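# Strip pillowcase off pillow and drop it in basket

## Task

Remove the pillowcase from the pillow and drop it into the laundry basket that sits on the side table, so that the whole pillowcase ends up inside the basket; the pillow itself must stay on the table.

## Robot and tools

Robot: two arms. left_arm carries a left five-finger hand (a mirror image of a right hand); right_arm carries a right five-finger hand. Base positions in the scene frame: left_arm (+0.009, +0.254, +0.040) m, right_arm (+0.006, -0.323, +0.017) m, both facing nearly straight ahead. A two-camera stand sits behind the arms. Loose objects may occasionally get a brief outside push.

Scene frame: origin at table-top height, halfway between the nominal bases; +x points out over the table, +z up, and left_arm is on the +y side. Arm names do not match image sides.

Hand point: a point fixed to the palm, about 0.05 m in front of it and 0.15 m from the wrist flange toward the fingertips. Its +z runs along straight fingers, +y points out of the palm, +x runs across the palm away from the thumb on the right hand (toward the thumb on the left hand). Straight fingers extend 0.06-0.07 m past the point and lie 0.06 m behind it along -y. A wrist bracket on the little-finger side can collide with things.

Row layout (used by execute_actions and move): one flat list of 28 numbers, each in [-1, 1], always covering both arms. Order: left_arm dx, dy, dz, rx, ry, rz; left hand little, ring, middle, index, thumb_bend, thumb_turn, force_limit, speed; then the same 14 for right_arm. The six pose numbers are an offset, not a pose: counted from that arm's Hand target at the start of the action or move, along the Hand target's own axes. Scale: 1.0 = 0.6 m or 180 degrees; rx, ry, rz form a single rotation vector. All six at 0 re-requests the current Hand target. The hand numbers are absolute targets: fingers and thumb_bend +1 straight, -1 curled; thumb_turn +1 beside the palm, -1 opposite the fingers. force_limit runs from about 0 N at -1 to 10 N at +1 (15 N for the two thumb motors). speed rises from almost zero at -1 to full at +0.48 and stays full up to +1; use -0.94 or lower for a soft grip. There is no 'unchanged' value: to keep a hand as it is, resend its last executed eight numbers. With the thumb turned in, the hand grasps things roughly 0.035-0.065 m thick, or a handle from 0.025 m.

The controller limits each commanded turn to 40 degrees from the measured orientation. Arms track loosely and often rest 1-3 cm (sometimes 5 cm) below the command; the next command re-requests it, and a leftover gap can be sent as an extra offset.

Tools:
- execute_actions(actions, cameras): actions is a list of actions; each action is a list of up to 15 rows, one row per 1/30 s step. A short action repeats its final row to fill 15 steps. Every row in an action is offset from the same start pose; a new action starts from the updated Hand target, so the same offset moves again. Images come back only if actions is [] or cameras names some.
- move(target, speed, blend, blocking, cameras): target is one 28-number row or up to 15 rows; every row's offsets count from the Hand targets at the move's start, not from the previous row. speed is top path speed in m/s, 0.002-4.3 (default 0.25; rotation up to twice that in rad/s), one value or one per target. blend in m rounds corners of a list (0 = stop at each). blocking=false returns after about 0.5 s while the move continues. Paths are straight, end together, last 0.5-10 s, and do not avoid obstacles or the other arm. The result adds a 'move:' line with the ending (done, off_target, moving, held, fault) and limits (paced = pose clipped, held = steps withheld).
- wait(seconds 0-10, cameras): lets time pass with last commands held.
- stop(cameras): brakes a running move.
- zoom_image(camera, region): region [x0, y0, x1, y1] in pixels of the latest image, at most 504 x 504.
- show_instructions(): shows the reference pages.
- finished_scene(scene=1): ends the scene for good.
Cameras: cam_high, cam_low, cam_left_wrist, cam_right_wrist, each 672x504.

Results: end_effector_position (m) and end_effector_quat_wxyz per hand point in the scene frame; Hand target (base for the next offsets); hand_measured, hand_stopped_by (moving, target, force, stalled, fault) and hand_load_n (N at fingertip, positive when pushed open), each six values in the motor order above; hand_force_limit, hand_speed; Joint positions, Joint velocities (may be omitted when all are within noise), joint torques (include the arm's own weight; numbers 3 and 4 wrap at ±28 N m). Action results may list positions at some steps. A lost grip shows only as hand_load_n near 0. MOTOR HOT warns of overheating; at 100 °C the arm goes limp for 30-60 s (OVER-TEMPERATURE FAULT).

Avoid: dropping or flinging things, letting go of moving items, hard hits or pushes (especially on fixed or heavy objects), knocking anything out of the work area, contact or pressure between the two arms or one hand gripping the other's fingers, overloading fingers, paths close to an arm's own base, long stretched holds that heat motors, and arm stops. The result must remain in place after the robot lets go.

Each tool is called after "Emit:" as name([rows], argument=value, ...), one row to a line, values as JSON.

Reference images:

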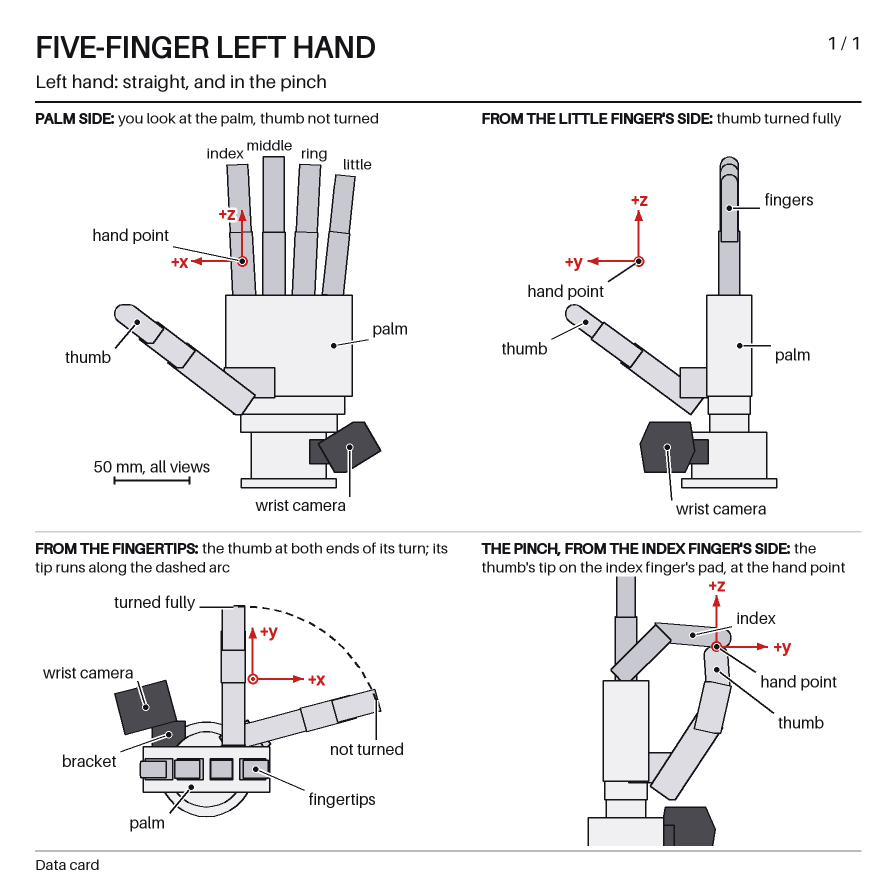

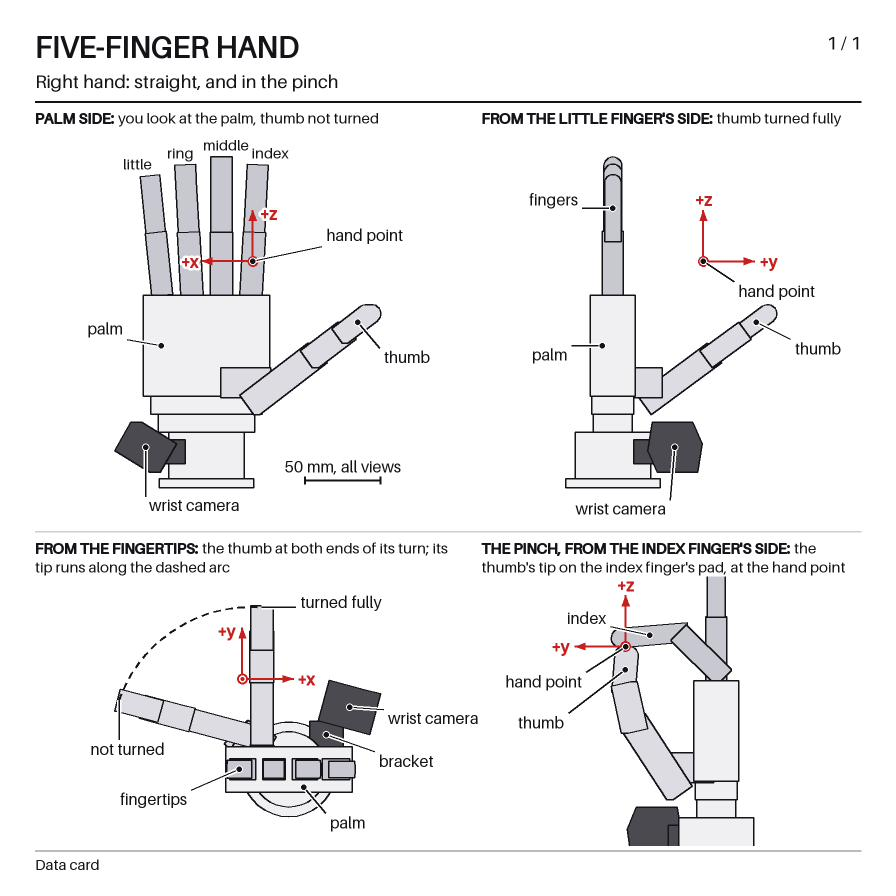

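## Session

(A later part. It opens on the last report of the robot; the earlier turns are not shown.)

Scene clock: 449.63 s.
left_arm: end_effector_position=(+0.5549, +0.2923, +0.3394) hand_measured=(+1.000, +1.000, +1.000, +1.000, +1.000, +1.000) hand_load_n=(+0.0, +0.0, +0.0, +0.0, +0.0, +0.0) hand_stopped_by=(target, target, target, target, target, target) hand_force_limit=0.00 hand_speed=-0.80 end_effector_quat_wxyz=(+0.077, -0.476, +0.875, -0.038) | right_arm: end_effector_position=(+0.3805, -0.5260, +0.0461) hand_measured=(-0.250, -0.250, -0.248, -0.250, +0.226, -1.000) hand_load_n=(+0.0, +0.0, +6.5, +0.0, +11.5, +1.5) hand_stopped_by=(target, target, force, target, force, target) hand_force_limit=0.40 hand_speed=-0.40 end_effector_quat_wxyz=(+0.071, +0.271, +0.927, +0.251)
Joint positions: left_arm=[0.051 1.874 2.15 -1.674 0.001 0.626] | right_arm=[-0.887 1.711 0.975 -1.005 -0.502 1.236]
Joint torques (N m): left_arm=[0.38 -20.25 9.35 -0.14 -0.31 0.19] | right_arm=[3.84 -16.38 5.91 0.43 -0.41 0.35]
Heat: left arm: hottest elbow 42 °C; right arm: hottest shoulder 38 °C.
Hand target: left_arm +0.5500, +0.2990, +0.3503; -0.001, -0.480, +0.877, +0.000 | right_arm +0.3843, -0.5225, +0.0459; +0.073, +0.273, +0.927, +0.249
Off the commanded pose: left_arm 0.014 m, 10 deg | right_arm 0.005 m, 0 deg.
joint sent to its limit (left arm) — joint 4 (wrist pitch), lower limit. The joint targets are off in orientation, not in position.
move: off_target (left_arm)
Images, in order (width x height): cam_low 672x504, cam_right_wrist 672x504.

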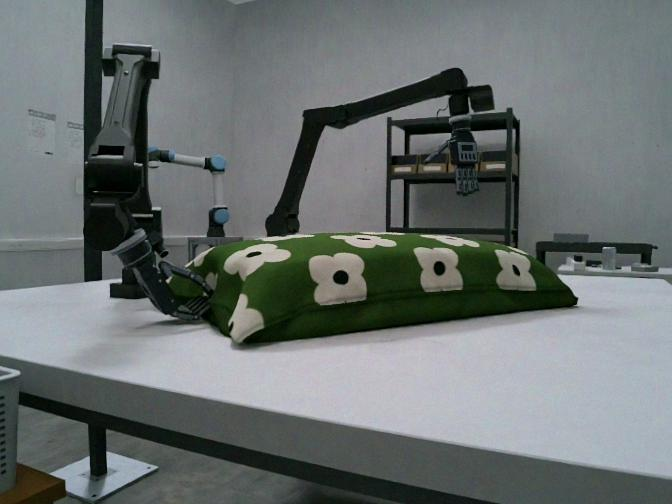

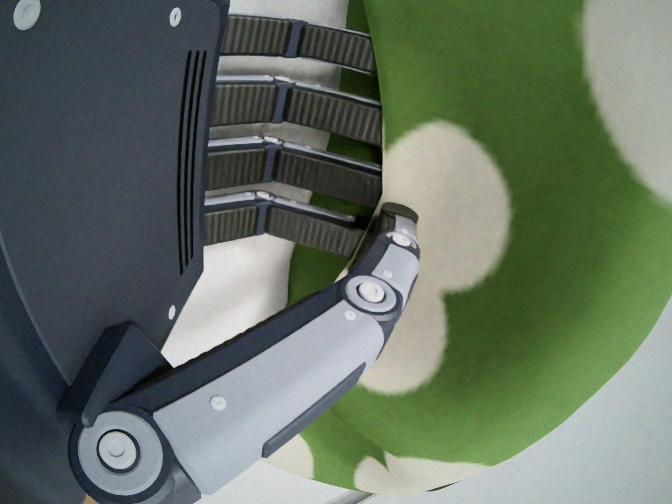

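Emit:
move([
  [0, 0, 0, 0, 0, 0, 1, 1, 1, 1, 1, 1, 0, -0.8, 0, 0, 0, 0, 0, 0, -0.5, -0.5, -0.5, -0.5, -0.2, -1, 0.6, -0.5],
  [0, 0, 0, 0, 0, 0, 1, 1, 1, 1, 1, 1, 0, -0.8, 0, 0.098, -0.174, 0, 0, 0, -0.5, -0.5, -0.5, -0.5, -0.2, -1, 0.6, -0.5],
], speed=0.1, cameras=["cam_high", "cam_low", "cam_right_wrist"])

Scene clock: 467.07 s.
left_arm: end_effector_position=(+0.5549, +0.2923, +0.3394) hand_measured=(+1.000, +1.000, +1.000, +1.000, +1.000, +1.000) hand_load_n=(+0.0, +0.0, +0.0, -0.5, +0.0, +0.0) hand_stopped_by=(target, target, target, target, target, target) hand_force_limit=0.00 hand_speed=-0.80 end_effector_quat_wxyz=(+0.077, -0.476, +0.875, -0.038) | right_arm: end_effector_position=(+0.3722, -0.5169, +0.1445) hand_measured=(-0.500, -0.500, -0.266, -0.322, +0.214, -1.000) hand_load_n=(+0.0, +0.0, +16.5, +13.5, +20.5, +0.5) hand_stopped_by=(target, target, force, force, force, target) hand_force_limit=0.60 hand_speed=-0.50 end_effector_quat_wxyz=(+0.057, +0.277, +0.924, +0.257)
Joint positions: left_arm=[0.051 1.874 2.15 -1.674 0.001 0.626] | right_arm=[-0.886 1.541 1.071 -1.301 -0.498 1.242]
Joint torques (N m): left_arm=[0.26 -20.19 9.36 -0.13 -0.32 0.2] | right_arm=[3.19 -16.15 11.58 -0.95 -0.54 0.23]
Heat: left arm: hottest elbow 41 °C; right arm: hottest shoulder 38 °C.
Hand target: left_arm +0.5500, +0.2990, +0.3503; -0.001, -0.480, +0.877, +0.000 | right_arm +0.3837, -0.5236, +0.1657; +0.073, +0.273, +0.927, +0.249
Off the commanded pose: left_arm 0.014 m, 10 deg | right_arm 0.025 m, 2 deg.
joint sent to its limit (left arm) — joint 4 (wrist pitch), lower limit. The joint targets are off in orientation, not in position.
move: off_target (left_arm, right_arm)
Images, in order (width x height): cam_high 672x504, cam_low 672x504, cam_right_wrist 672x504.

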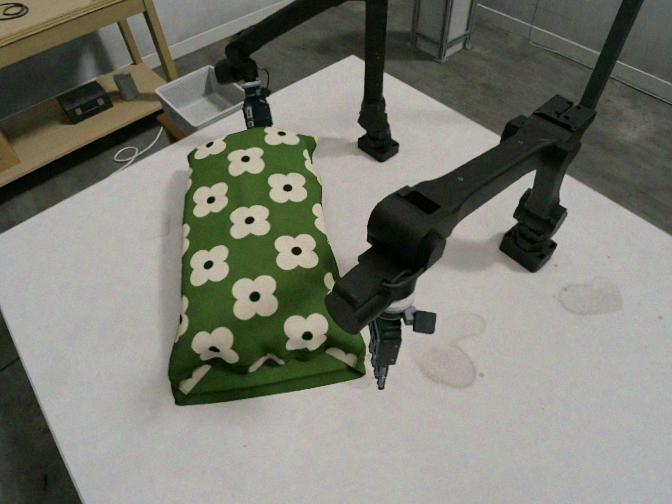

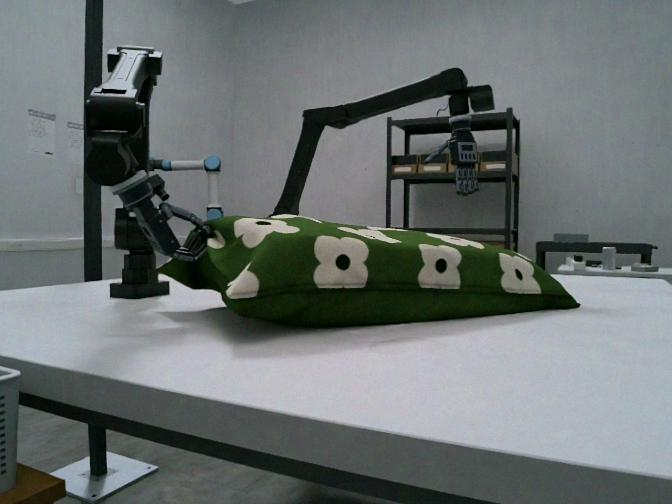

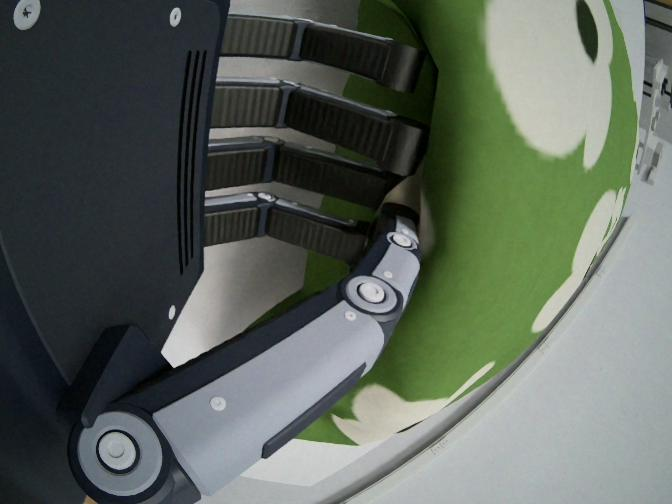

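Emit:
move(target=[0, 0, 0, 0, 0, 0, 1, 1, 1, 1, 1, 1, 0, -0.8, 0, 0.147, -0.261, 0, 0, 0, -0.5, -0.5, -0.5, -0.5, -0.2, -1, 0.6, -0.5], speed=0.12, cameras=["cam_high", "cam_low", "cam_right_wrist"])

Scene clock: 480.13 s.
left_arm: end_effector_position=(+0.5549, +0.2923, +0.3394) hand_measured=(+1.000, +1.000, +1.000, +1.000, +1.000, +1.000) hand_load_n=(+0.0, +0.0, +0.0, +0.0, +0.0, +0.0) hand_stopped_by=(target, target, target, target, target, target) hand_force_limit=0.00 hand_speed=-0.80 end_effector_quat_wxyz=(+0.077, -0.476, +0.875, -0.038) | right_arm: end_effector_position=(+0.3764, -0.5195, +0.3153) hand_measured=(-0.500, -0.500, -0.266, -0.322, +0.214, -1.000) hand_load_n=(+0.0, +0.0, +17.0, +14.5, +20.5, +0.5) hand_stopped_by=(target, target, force, force, force, target) hand_force_limit=0.60 hand_speed=-0.50 end_effector_quat_wxyz=(+0.089, +0.282, +0.924, +0.241)
Joint positions: left_arm=[0.051 1.874 2.15 -1.674 0.001 0.626] | right_arm=[-0.884 1.395 1.38 -1.674 -0.506 1.275]
Joint torques (N m): left_arm=[0.38 -20.13 9.35 -0.13 -0.31 0.2] | right_arm=[2.49 -14.92 13.97 -0.5 -0.83 0.3]
Heat: left arm: hottest elbow 41 °C; right arm: hottest elbow 40 °C.
Hand target: left_arm +0.5500, +0.2990, +0.3503; -0.001, -0.480, +0.877, +0.000 | right_arm +0.3828, -0.5255, +0.3454; +0.073, +0.272, +0.927, +0.249
Off the commanded pose: left_arm 0.014 m, 10 deg | right_arm 0.031 m, 2 deg.
joint sent to its limit (left arm) — joint 4 (wrist pitch), lower limit. The joint targets are off in orientation, not in position.
joint sent to its limit (right arm) — joint 4 (wrist pitch), lower limit. The joint targets are off in orientation, not in position.
move: off_target (left_arm, right_arm)
Images, in order (width x height): cam_high 672x504, cam_low 672x504, cam_right_wrist 672x504.

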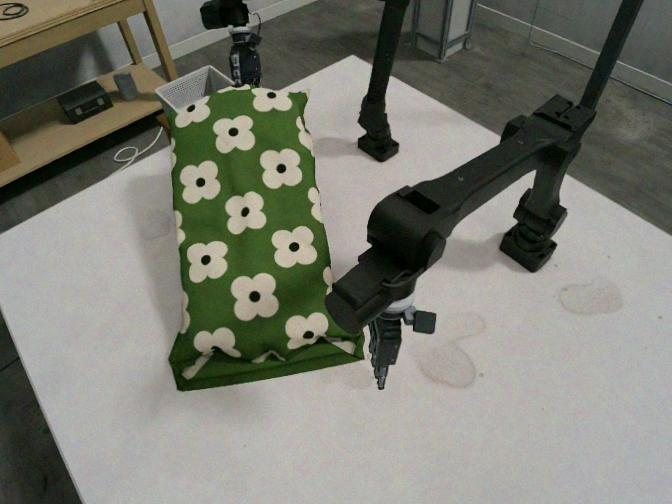

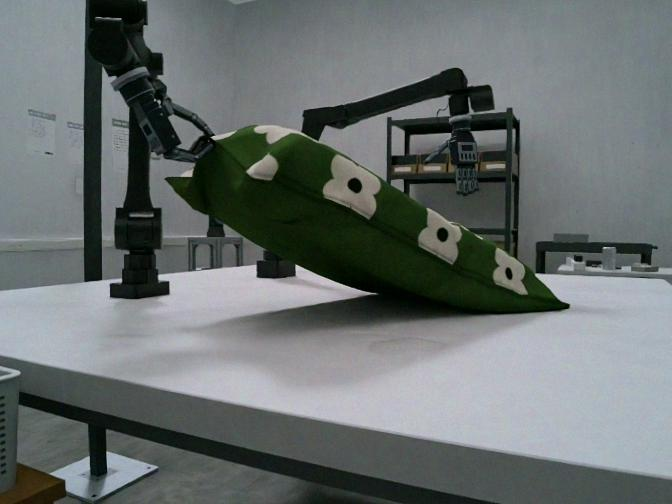

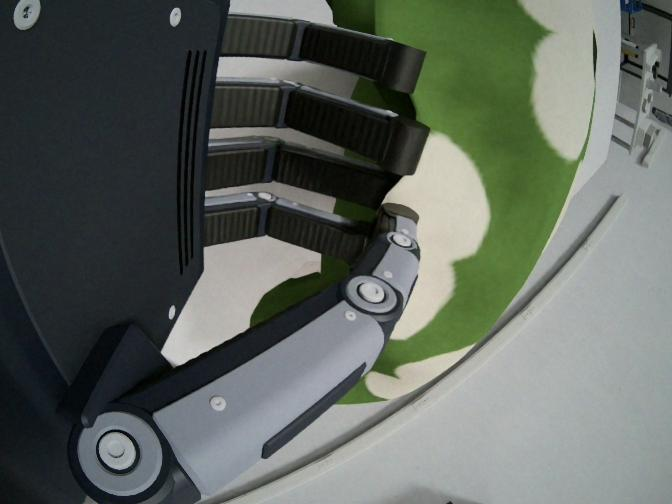

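Emit:
move(target=[0, 0, 0, 0, 0, 0, 1, 1, 1, 1, 1, 1, 0, -0.8, 0, 0.147, -0.261, 0, 0, 0, -0.5, -0.5, -0.5, -0.5, -0.2, -1, 0.6, -0.5], speed=0.12, cameras=["cam_high", "cam_low", "cam_right_wrist"])

Scene clock: 496.10 s.
left_arm: end_effector_position=(+0.5549, +0.2923, +0.3394) hand_measured=(+1.000, +1.000, +1.000, +1.000, +1.000, +1.000) hand_load_n=(+0.0, +0.0, +0.0, +0.0, +0.0, +0.0) hand_stopped_by=(target, target, target, target, target, target) hand_force_limit=0.00 hand_speed=-0.80 end_effector_quat_wxyz=(+0.077, -0.476, +0.875, -0.038) | right_arm: end_effector_position=(+0.3868, -0.5239, +0.4856) hand_measured=(-0.500, -0.500, -0.266, -0.322, +0.214, -1.000) hand_load_n=(+0.0, +0.0, +15.5, +15.5, +20.5, +0.5) hand_stopped_by=(target, target, force, force, force, target) hand_force_limit=0.60 hand_speed=-0.50 end_effector_quat_wxyz=(+0.249, +0.320, +0.892, +0.199)
Joint positions: left_arm=[0.051 1.874 2.15 -1.674 0.001 0.626] | right_arm=[-0.894 1.253 1.636 -1.682 -0.598 1.476]
Joint torques (N m): left_arm=[0.38 -20.19 9.36 -0.13 -0.31 0.2] | right_arm=[0.79 -12.57 14.79 0.55 -0.99 0.41]
Heat: left arm: hottest elbow 41 °C; right arm: hottest elbow 46 °C.
Hand target: left_arm +0.5500, +0.2990, +0.3503; -0.001, -0.480, +0.877, +0.000 | right_arm +0.3818, -0.5271, +0.5251; +0.073, +0.272, +0.927, +0.249
Off the commanded pose: left_arm 0.014 m, 10 deg | right_arm 0.040 m, 22 deg.
joint sent to its limit (left arm) — joint 4 (wrist pitch), lower limit. The joint targets are off in orientation, not in position.
joint sent to its limit (right arm) — joint 4 (wrist pitch), lower limit. The joint targets are off in orientation, not in position.
move: off_target (left_arm, right_arm)
Images, in order (width x height): cam_high 672x504, cam_low 672x504, cam_right_wrist 672x504.

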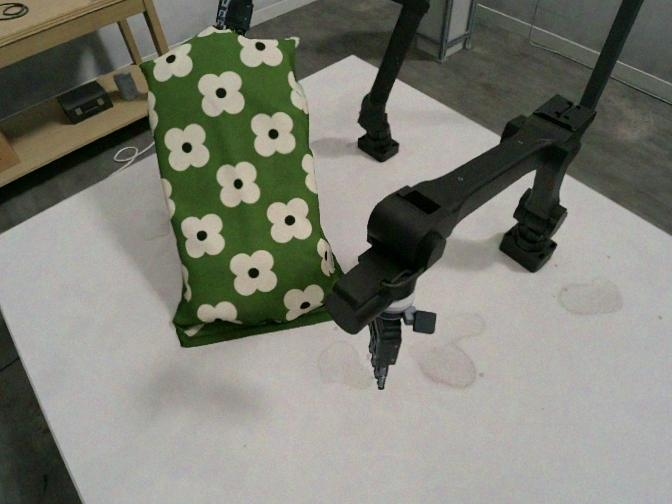

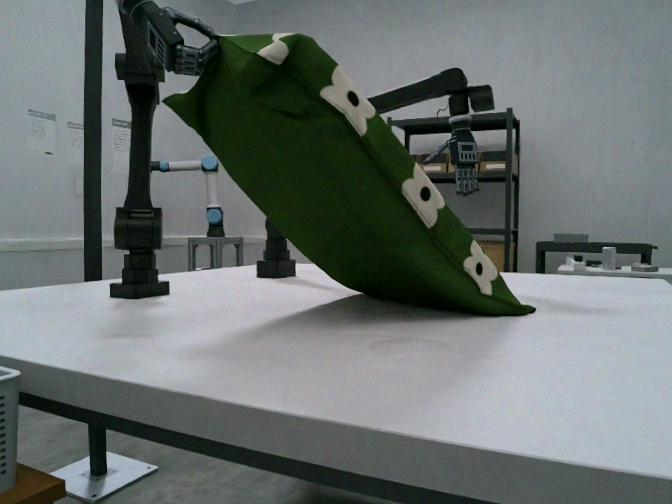

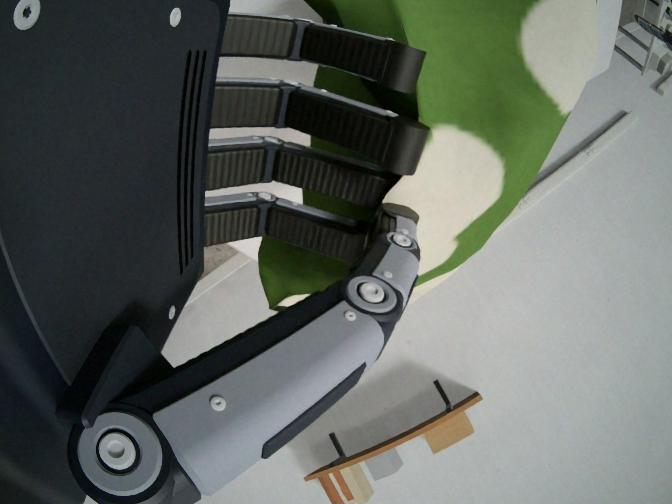

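Emit:
move(target=[0, 0, 0, 0, 0, 0, 1, 1, 1, 1, 1, 1, 0, -0.8, 0, 0.125, -0.222, 0, 0, 0, -0.5, -0.5, -0.5, -0.5, -0.2, -1, 0.6, -0.5], speed=0.12, cameras=["cam_high", "cam_low", "cam_right_wrist"])

Scene clock: 515.27 s.
left_arm: end_effector_position=(+0.5549, +0.2923, +0.3394) hand_measured=(+1.000, +1.000, +1.000, +1.000, +1.000, +1.000) hand_load_n=(+0.0, +0.0, +0.0, -0.5, +0.0, +0.0) hand_stopped_by=(target, target, target, target, target, target) hand_force_limit=0.00 hand_speed=-0.80 end_effector_quat_wxyz=(+0.077, -0.476, +0.875, -0.038) | right_arm: end_effector_position=(+0.3894, -0.5304, +0.6452) hand_measured=(-0.500, -0.500, -0.266, -0.322, +0.214, -1.000) hand_load_n=(+0.0, +0.0, +15.5, +15.0, +21.0, +0.5) hand_stopped_by=(target, target, force, force, force, target) hand_force_limit=0.60 hand_speed=-0.50 end_effector_quat_wxyz=(+0.380, +0.345, +0.831, +0.214)
Joint positions: left_arm=[0.051 1.874 2.15 -1.674 0.001 0.626] | right_arm=[-0.925 1.278 1.977 -1.684 -0.732 1.689]
Joint torques (N m): left_arm=[0.32 -20.19 9.36 -0.13 -0.31 0.19] | right_arm=[0.97 -10.29 13.75 1.09 -1.07 0.49]
Heat: left arm: hottest elbow 41 °C; right arm: hottest elbow 45 °C.
Hand target: left_arm +0.5500, +0.2990, +0.3503; -0.001, -0.480, +0.877, +0.000 | right_arm +0.3809, -0.5287, +0.6779; +0.073, +0.273, +0.927, +0.249
Off the commanded pose: left_arm 0.014 m, 10 deg | right_arm 0.034 m, 38 deg.
joint sent to its limit (left arm) — joint 4 (wrist pitch), lower limit. The joint targets are off in orientation, not in position.
joint sent to its limit (right arm) — joint 4 (wrist pitch), lower limit. The joint targets are off in orientation, not in position.
move: off_target (left_arm, right_arm)
Images, in order (width x height): cam_high 672x504, cam_low 672x504, cam_right_wrist 672x504.

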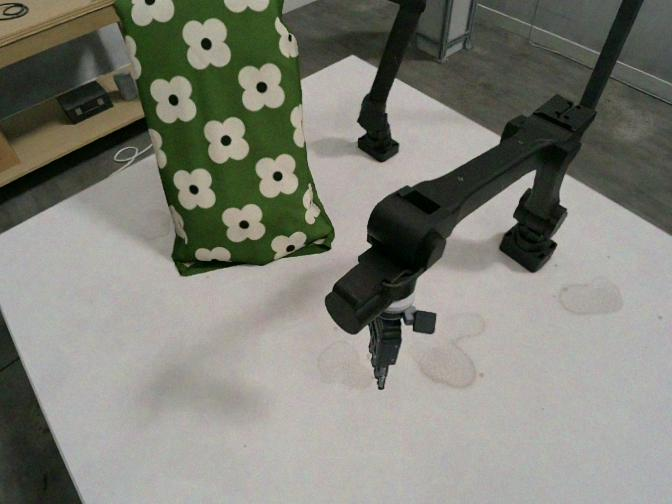

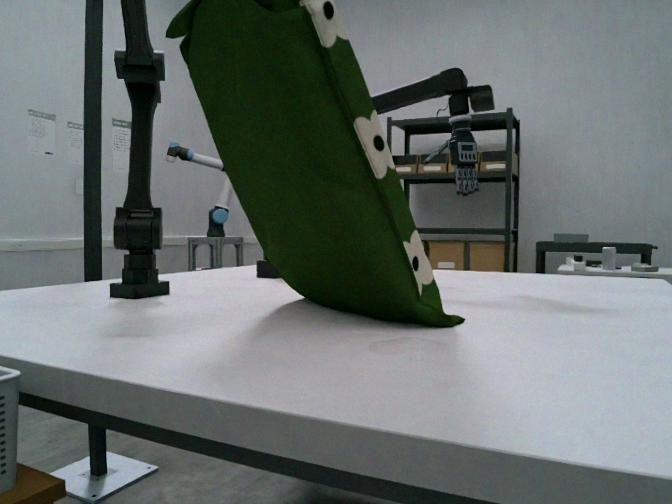

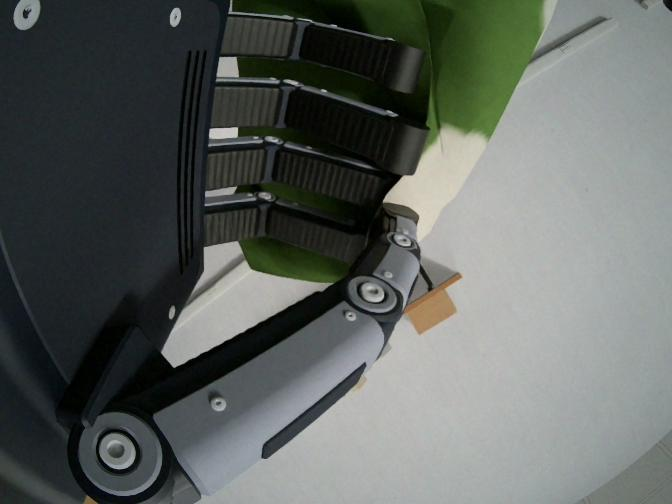

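Emit:
move(target=[0, 0, 0, 0, 0, 0, 1, 1, 1, 1, 1, 1, 0, -0.8, 0, 0.082, -0.145, -0.0454, -0.207, 0.009, -0.5, -0.5, -0.5, -0.5, -0.2, -1, 0.6, -0.5], speed=0.12, cameras=["cam_high", "cam_low", "cam_right_wrist"])

Scene clock: 532.97 s.
left_arm: end_effector_position=(+0.5549, +0.2923, +0.3394) hand_measured=(+1.000, +1.000, +1.000, +1.000, +1.000, +1.000) hand_load_n=(+0.0, +0.0, +0.0, +0.0, +0.0, +0.0) hand_stopped_by=(target, target, target, target, target, target) hand_force_limit=0.00 hand_speed=-0.80 end_effector_quat_wxyz=(+0.077, -0.476, +0.875, -0.038) | right_arm: end_effector_position=(+0.3967, -0.5453, +0.7400) hand_measured=(-0.500, -0.500, -0.266, -0.322, +0.214, -1.000) hand_load_n=(+0.0, +0.0, +15.0, +14.5, +21.5, +1.0) hand_stopped_by=(target, target, force, force, force, target) hand_force_limit=0.60 hand_speed=-0.50 end_effector_quat_wxyz=(+0.446, +0.363, +0.789, +0.214)
Joint positions: left_arm=[0.051 1.874 2.15 -1.674 0.001 0.626] | right_arm=[-0.925 1.388 2.3 -1.684 -0.75 1.864]
Joint torques (N m): left_arm=[0.26 -20.19 9.35 -0.13 -0.31 0.2] | right_arm=[1.55 -12.04 13 1.33 -1.13 0.46]
Heat: left arm: hottest elbow 41 °C; right arm: hottest elbow 47 °C.
Hand target: left_arm +0.5500, +0.2990, +0.3503; -0.001, -0.480, +0.877, +0.000 | right_arm +0.3805, -0.5296, +0.7779; +0.380, +0.345, +0.831, +0.214
Off the commanded pose: left_arm 0.014 m, 10 deg | right_arm 0.044 m, 9 deg.
joint sent to its limit (left arm) — joint 4 (wrist pitch), lower limit. The joint targets are off in orientation, not in position.
joint sent to its limit (right arm) — joint 4 (wrist pitch), lower limit. The joint targets are off in position and orientation.
move: off_target (left_arm, right_arm)
Images, in order (width x height): cam_high 672x504, cam_low 672x504, cam_right_wrist 672x504.

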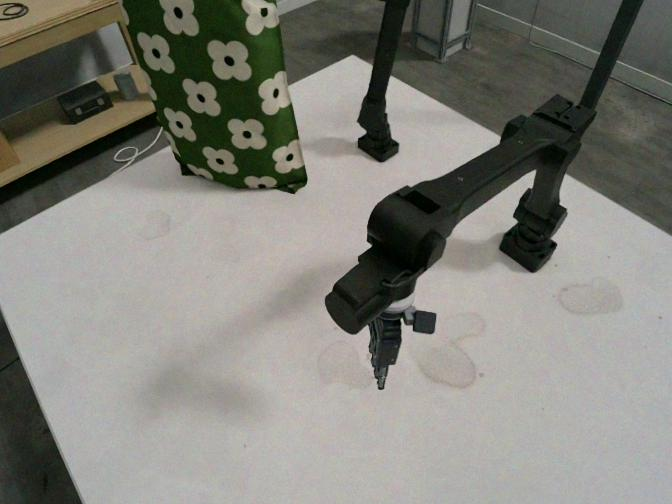

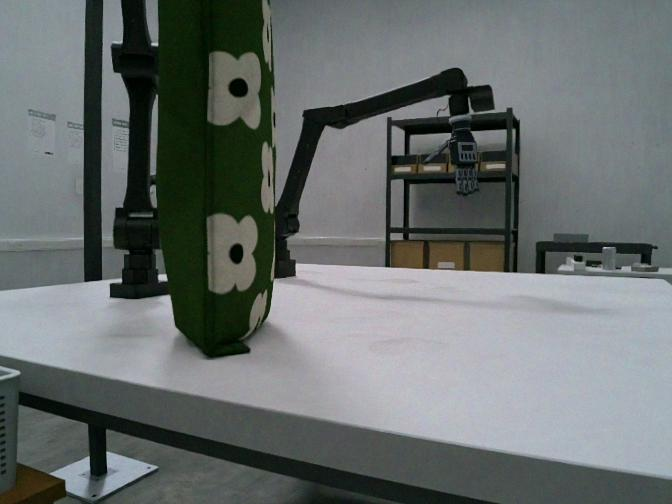

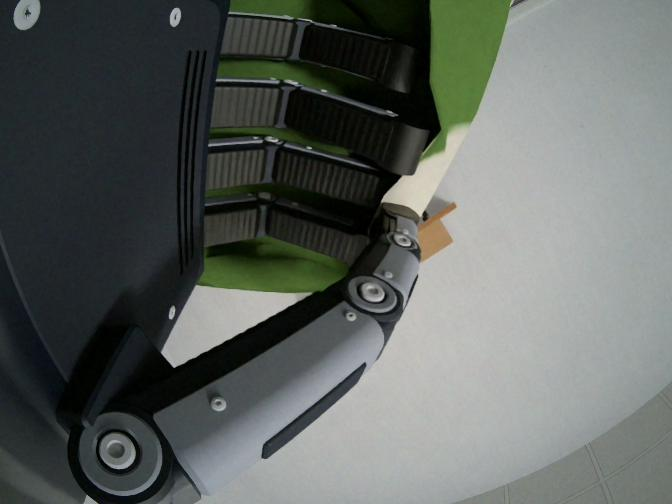

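Emit:
move(target=[0, 0, 0, 0, 0, 0, 1, 1, 1, 1, 1, 1, 0, -0.8, 0.0235, 0.268, 0.0335, 0, 0, 0, -0.5, -0.5, -0.5, -0.5, -0.2, -1, 0.6, -0.5], speed=0.15, cameras=["cam_high", "cam_low", "cam_left_wrist"])

Scene clock: 568.13 s.
left_arm: end_effector_position=(+0.5549, +0.2923, +0.3394) hand_measured=(+1.000, +1.000, +1.000, +1.000, +1.000, +1.000) hand_load_n=(+0.0, +0.0, +0.0, +0.0, +0.0, +0.0) hand_stopped_by=(target, target, target, target, target, target) hand_force_limit=0.00 hand_speed=-0.80 end_effector_quat_wxyz=(+0.077, -0.476, +0.875, -0.038) | right_arm: end_effector_position=(+0.4613, -0.4172, +0.8464) hand_measured=(-0.500, -0.500, -0.266, -0.322, +0.214, -1.000) hand_load_n=(+0.0, +0.0, +14.5, +13.0, +21.0, +0.5) hand_stopped_by=(target, target, force, force, force, target) hand_force_limit=0.60 hand_speed=-0.50 end_effector_quat_wxyz=(+0.525, +0.257, +0.782, +0.218)
Joint positions: left_arm=[0.051 1.874 2.15 -1.674 0.001 0.626] | right_arm=[-0.514 1.611 2.873 -1.684 -0.523 2.062]
Joint torques (N m): left_arm=[0.32 -20.19 9.36 -0.13 -0.31 0.2] | right_arm=[3.49 -11.11 7.83 1.81 -0.17 0.42]
Heat: left arm: hottest elbow 41 °C; right arm: hottest elbow 53 °C.
Hand target: left_arm +0.5500, +0.2990, +0.3503; -0.001, -0.480, +0.877, +0.000 | right_arm +0.4555, -0.4094, +0.8579; +0.380, +0.345, +0.831, +0.214
Off the commanded pose: left_arm 0.014 m, 10 deg | right_arm 0.015 m, 20 deg.
joint sent to its limit (left arm) — joint 4 (wrist pitch), lower limit. The joint targets are off in orientation, not in position.
joint sent to its limit (right arm) — joint 4 (wrist pitch), lower limit; joint 6 (wrist roll), upper limit. The joint targets are off in orientation, not in position.
move: off_target (left_arm, right_arm)
Images, in order (width x height): cam_high 672x504, cam_low 672x504, cam_left_wrist 672x504.

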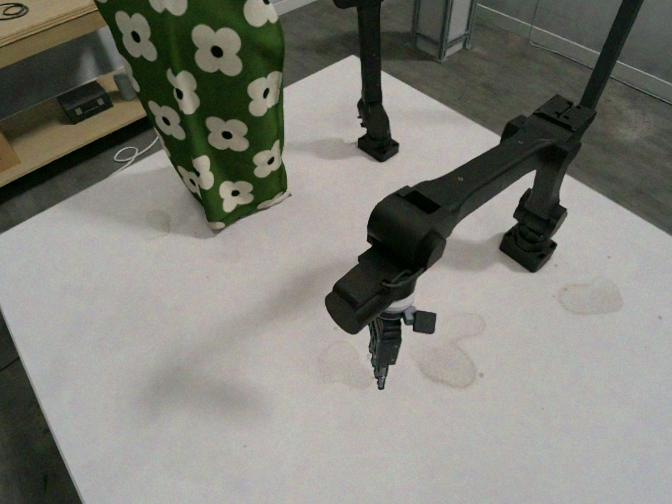

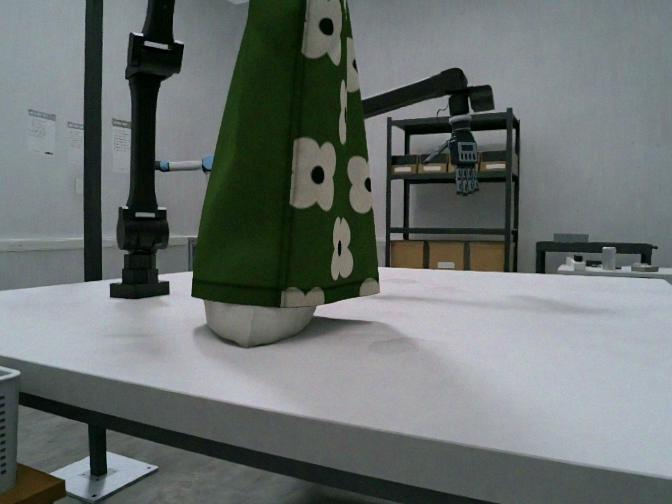

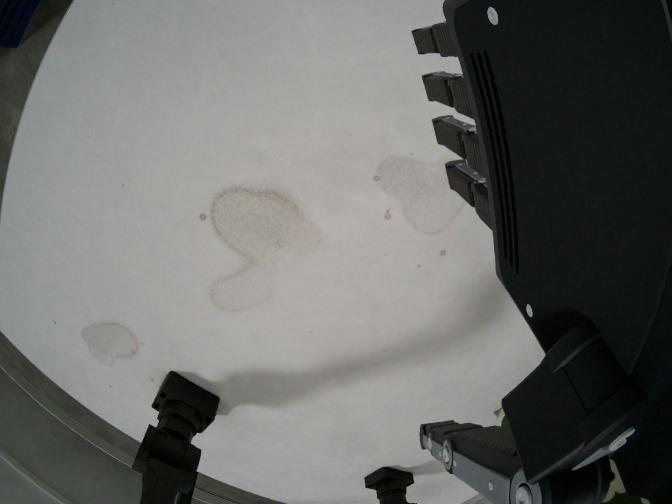

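Emit:
move(target=[0, 0, 0, 0, 0, 0, 1, 1, 1, 1, 1, 1, 0, -0.8, 0.3727, 0.2877, 0.1705, -0.054, 0.069, -0.069, -0.5, -0.5, -0.5, -0.5, -0.2, -1, 0.6, -0.5], speed=0.12, cameras=["cam_high", "cam_low"])

Scene clock: 626.00 s.
left_arm: end_effector_position=(+0.5549, +0.2923, +0.3394) hand_measured=(+1.000, +1.000, +1.000, +1.000, +1.000, +1.000) hand_load_n=(+0.0, +0.0, +0.0, +0.0, +0.0, +0.0) hand_stopped_by=(target, target, target, target, target, target) hand_force_limit=0.00 hand_speed=-0.80 end_effector_quat_wxyz=(+0.077, -0.476, +0.875, -0.038) | right_arm: end_effector_position=(+0.5162, -0.1217, +0.7708) hand_measured=(-0.500, -0.500, -0.266, -0.322, +0.214, -1.000) hand_load_n=(+0.0, +0.0, +14.5, +13.0, +21.0, +0.0) hand_stopped_by=(target, target, force, force, force, target) hand_force_limit=0.60 hand_speed=-0.50 end_effector_quat_wxyz=(+0.407, +0.058, +0.870, +0.273)
Joint positions: left_arm=[0.051 1.874 2.15 -1.674 0.001 0.626] | right_arm=[0.19 1.683 2.8 -1.684 -0.262 2.065]
Joint torques (N m): left_arm=[0.32 -20.13 9.35 -0.14 -0.31 0.2] | right_arm=[3.43 -15.27 9.92 1.72 -0.16 0.38]
Heat: left arm: hottest elbow 42 °C; right arm: hottest elbow 43 °C.
Hand target: left_arm +0.5500, +0.2990, +0.3503; -0.001, -0.480, +0.877, +0.000 | right_arm +0.5001, -0.1196, +0.7929; +0.337, +0.195, +0.879, +0.277
Off the commanded pose: left_arm 0.014 m, 10 deg | right_arm 0.027 m, 18 deg.
joint sent to its limit (left arm) — joint 4 (wrist pitch), lower limit. The joint targets are off in orientation, not in position.
joint sent to its limit (right arm) — joint 4 (wrist pitch), lower limit; joint 6 (wrist roll), upper limit. The joint targets are off in orientation, not in position.
move: off_target (left_arm, right_arm)
Images, in order (width x height): cam_high 672x504, cam_low 672x504.

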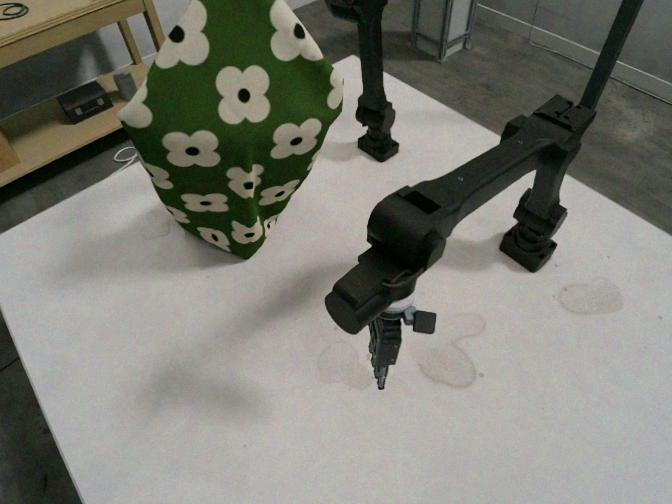

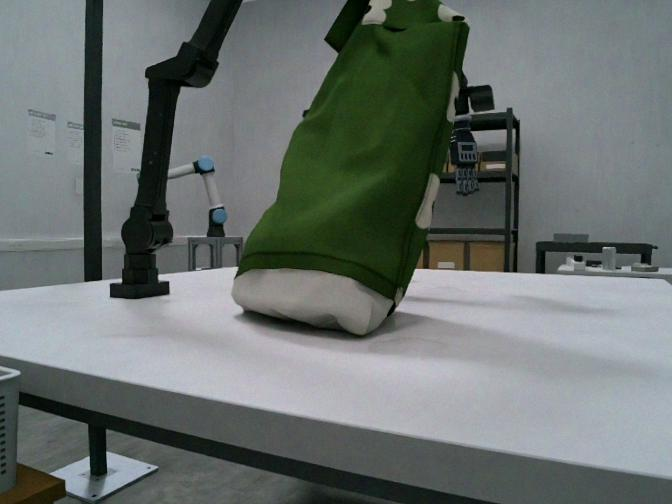

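Emit:
move([
  [-0.056, 0.53, 0, 0, 0, 0, 1, 1, 1, 1, 1, 1, 0, -0.8, 0, 0, 0, 0, 0, 0, -0.5, -0.5, -0.5, -0.5, -0.2, -1, 0.6, -0.5],
  [-0.056, 0.53, 0, 0, 0, 0, 1, 1, 1, 1, 1, 1, 0, -0.8, 0.319, 0.171, 0.28, -0.054, 0.069, -0.069, -0.5, -0.5, -0.5, -0.5, -0.2, -1, 0.6, -0.5],
], speed=[0.2, 0.12], cameras=["cam_high", "cam_low"])

Scene clock: 654.53 s.
left_arm: end_effector_position=(+0.3051, +0.4988, +0.3444) hand_measured=(+1.000, +1.000, +1.000, +1.000, +1.000, +1.000) hand_load_n=(+0.0, +0.0, +0.0, +0.0, +0.0, +0.0) hand_stopped_by=(target, target, target, target, target, target) hand_force_limit=0.00 hand_speed=-0.80 end_effector_quat_wxyz=(+0.028, -0.481, +0.876, +0.005) | right_arm: end_effector_position=(+0.5081, +0.1159, +0.6254) hand_measured=(-0.500, -0.500, -0.266, -0.322, +0.214, -1.000) hand_load_n=(+0.0, +0.0, +14.5, +13.0, +21.0, +0.0) hand_stopped_by=(target, target, force, force, force, target) hand_force_limit=0.60 hand_speed=-0.50 end_effector_quat_wxyz=(+0.254, -0.090, +0.920, +0.285)
Joint positions: left_arm=[0.578 1.447 1.607 -1.674 -0.005 1.145] | right_arm=[0.566 1.827 2.633 -1.624 -0.243 2.065]
Joint torques (N m): left_arm=[-0.15 -12.98 9.31 -0.32 -0.32 0.2] | right_arm=[3.19 -21.19 10.96 3.1 -0.5 0.35]
Heat: left arm: hottest elbow 41 °C; right arm: hottest elbow 44 °C.
Hand target: left_arm +0.3005, +0.4989, +0.3508; -0.001, -0.480, +0.877, +0.000 | right_arm +0.5000, +0.1206, +0.6594; +0.283, +0.039, +0.899, +0.332
Off the commanded pose: left_arm 0.008 m, 3 deg | right_arm 0.035 m, 16 deg.
joint sent to its limit (left arm) — joint 4 (wrist pitch), lower limit. The joint targets are off in orientation, not in position.
joint sent to its limit (right arm) — joint 6 (wrist roll), upper limit. The joint targets are off in orientation, not in position.
move: off_target (left_arm, right_arm)
Images, in order (width x height): cam_high 672x504, cam_low 672x504.

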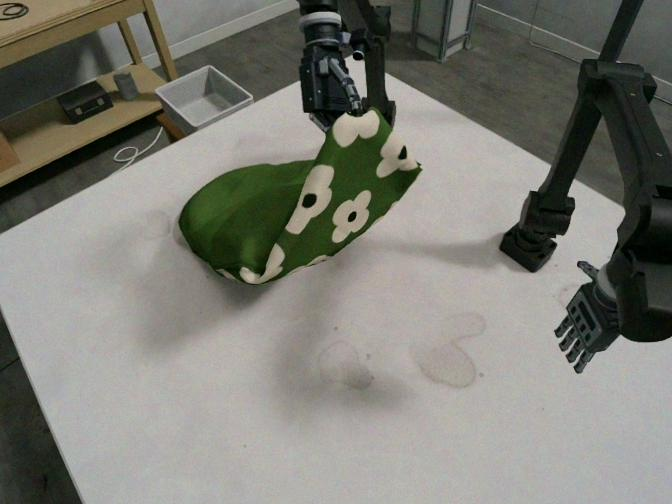

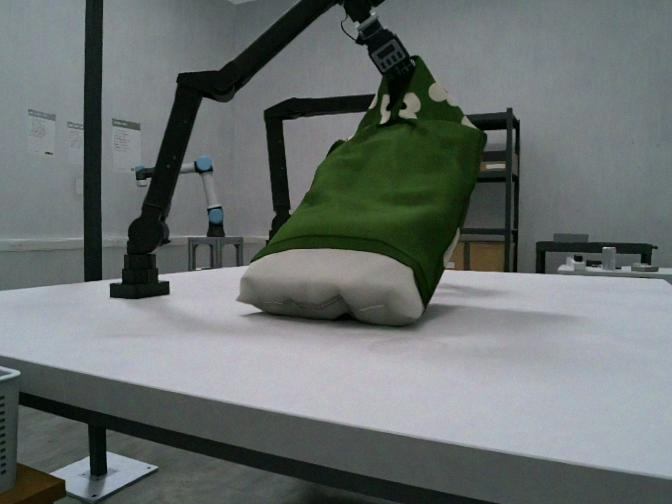

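Emit:
move([
  [0, 0, 0, 0, 0, 0, 1, 1, 1, 1, 1, 1, 0, -0.8, -0.216, -0.166, -0.3745, 0.054, -0.069, 0.069, -0.5, -0.5, -0.5, -0.5, -0.2, -1, 0.6, -0.5],
  [0, 0, 0, 0, 0, 0, 1, 1, 1, 1, 1, 1, 0, -0.8, -0.262, -0.3605, -0.6137, 0.081, -0.104, 0.104, -0.5, -0.5, -0.5, -0.5, -0.2, -1, 0.6, -0.5],
  [0, 0, 0, 0, 0, 0, 1, 1, 1, 1, 1, 1, 0, -0.8, -0.155, -0.671, -0.765, 0.108, -0.138, 0.138, -0.5, -0.5, -0.5, -0.5, -0.2, -1, 0.6, -0.5],
], speed=0.15, blend=[0.05, 0.05, 0], cameras=["cam_high", "cam_low"])

Scene clock: 691.33 s.
left_arm: end_effector_position=(+0.3051, +0.4988, +0.3444) hand_measured=(+1.000, +1.000, +1.000, +1.000, +1.000, +1.000) hand_load_n=(+0.0, +0.0, +0.0, +0.0, +0.0, +0.0) hand_stopped_by=(target, target, target, target, target, target) hand_force_limit=0.00 hand_speed=-0.80 end_effector_quat_wxyz=(+0.028, -0.481, +0.876, +0.005) | right_arm: end_effector_position=(+0.3872, -0.4800, +0.7367) hand_measured=(-0.500, -0.500, -0.266, -0.322, +0.214, -1.000) hand_load_n=(+0.0, +0.0, +14.5, +12.5, +21.0, +0.0) hand_stopped_by=(target, target, force, force, force, target) hand_force_limit=0.60 hand_speed=-0.50 end_effector_quat_wxyz=(+0.431, +0.351, +0.802, +0.221)
Joint positions: left_arm=[0.578 1.447 1.607 -1.674 -0.005 1.145] | right_arm=[-0.811 1.274 2.201 -1.684 -0.687 1.917]
Joint torques (N m): left_arm=[-0.21 -12.92 9.31 -0.32 -0.32 0.19] | right_arm=[1.26 -9.11 7.01 1.35 -0.46 0.04]
Heat: left arm: hottest elbow 42 °C; right arm: hottest elbow 43 °C.
Hand target: left_arm +0.3005, +0.4989, +0.3508; -0.001, -0.480, +0.877, +0.000 | right_arm +0.3801, -0.4799, +0.7400; +0.380, +0.345, +0.831, +0.214
Off the commanded pose: left_arm 0.008 m, 3 deg | right_arm 0.008 m, 7 deg.
joint sent to its limit (left arm) — joint 4 (wrist pitch), lower limit. The joint targets are off in orientation, not in position.
joint sent to its limit (right arm) — joint 4 (wrist pitch), lower limit. The joint targets are off in orientation, not in position.
move: off_target (left_arm, right_arm)
Images, in order (width x height): cam_high 672x504, cam_low 672x504.

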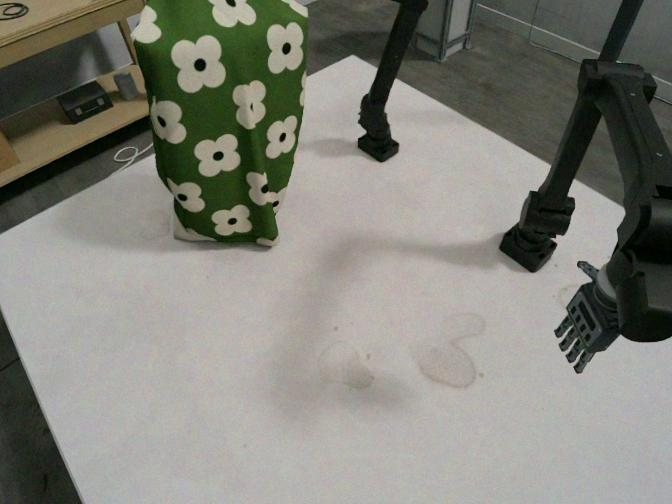

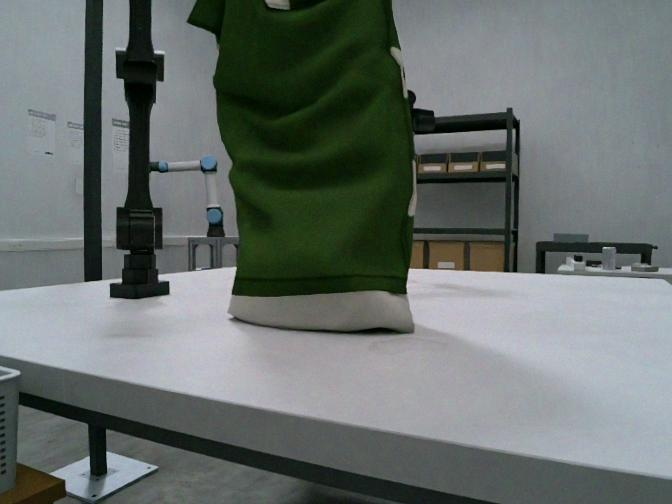

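Emit:
move([
  [0, 0, 0, 0, 0, 0, 1, 1, 1, 1, 1, 1, 0, -0.8, 0.115, 0.439, 0.052, -0.054, 0.069, -0.069, -0.5, -0.5, -0.5, -0.5, -0.2, -1, 0.6, -0.5],
  [0, 0, 0, 0, 0, 0, 1, 1, 1, 1, 1, 1, 0, -0.8, 0.462, 0.6525, 0.2355, -0.108, 0.138, -0.138, -0.5, -0.5, -0.5, -0.5, -0.2, -1, 0.6, -0.5],
  [0, 0, 0, 0, 0, 0, 1, 1, 1, 1, 1, 1, 0, -0.8, 0.8315, 0.59, 0.4495, -0.108, 0.138, -0.138, -0.5, -0.5, -0.5, -0.5, -0.2, -1, 0.6, -0.5],
], speed=0.15, blend=[0.05, 0.05, 0], cameras=["cam_high", "cam_low"])

Scene clock: 723.27 s.
left_arm: end_effector_position=(+0.3051, +0.4988, +0.3444) hand_measured=(+1.000, +1.000, +1.000, +1.000, +1.000, +1.000) hand_load_n=(+0.0, +0.0, +0.0, +0.0, +0.0, +0.0) hand_stopped_by=(target, target, target, target, target, target) hand_force_limit=0.00 hand_speed=-0.80 end_effector_quat_wxyz=(+0.028, -0.481, +0.876, +0.005) | right_arm: end_effector_position=(+0.5096, +0.1487, +0.5091) hand_measured=(-0.500, -0.500, -0.266, -0.322, +0.214, -1.000) hand_load_n=(+0.0, +0.0, +15.0, +13.0, +20.5, +0.0) hand_stopped_by=(target, target, force, force, force, target) hand_force_limit=0.60 hand_speed=-0.50 end_effector_quat_wxyz=(+0.250, -0.107, +0.920, +0.282)
Joint positions: left_arm=[0.578 1.447 1.607 -1.674 -0.005 1.145] | right_arm=[0.609 1.638 2.007 -1.193 -0.226 2.063]
Joint torques (N m): left_arm=[-0.21 -12.92 9.28 -0.34 -0.32 0.19] | right_arm=[3.49 -22.77 11.08 3 -0.23 0.38]
Heat: left arm: hottest elbow 42 °C; right arm: hottest elbow 41 °C.
Hand target: left_arm +0.3005, +0.4989, +0.3508; -0.001, -0.480, +0.877, +0.000 | right_arm +0.4994, +0.1497, +0.5499; +0.283, +0.039, +0.899, +0.331
Off the commanded pose: left_arm 0.008 m, 3 deg | right_arm 0.042 m, 18 deg.
elbow stopped short (right arm): the move would have taken joint 3 (elbow) straighter than the controller allows.
joint sent to its limit (left arm) — joint 4 (wrist pitch), lower limit. The joint targets are off in orientation, not in position.
joint sent to its limit (right arm) — joint 6 (wrist roll), upper limit. The joint targets are off in orientation, not in position.
move: off_target (left_arm, right_arm)
Images, in order (width x height): cam_high 672x504, cam_low 672x504.

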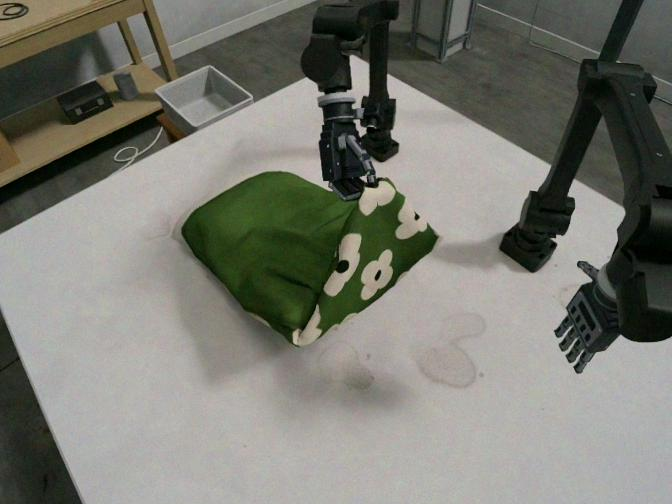

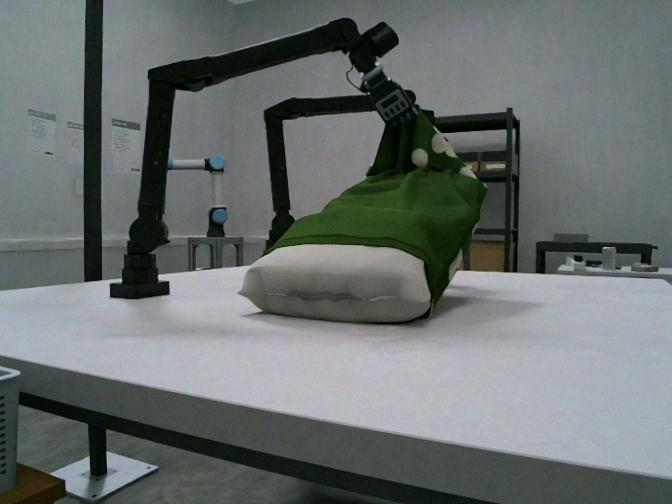

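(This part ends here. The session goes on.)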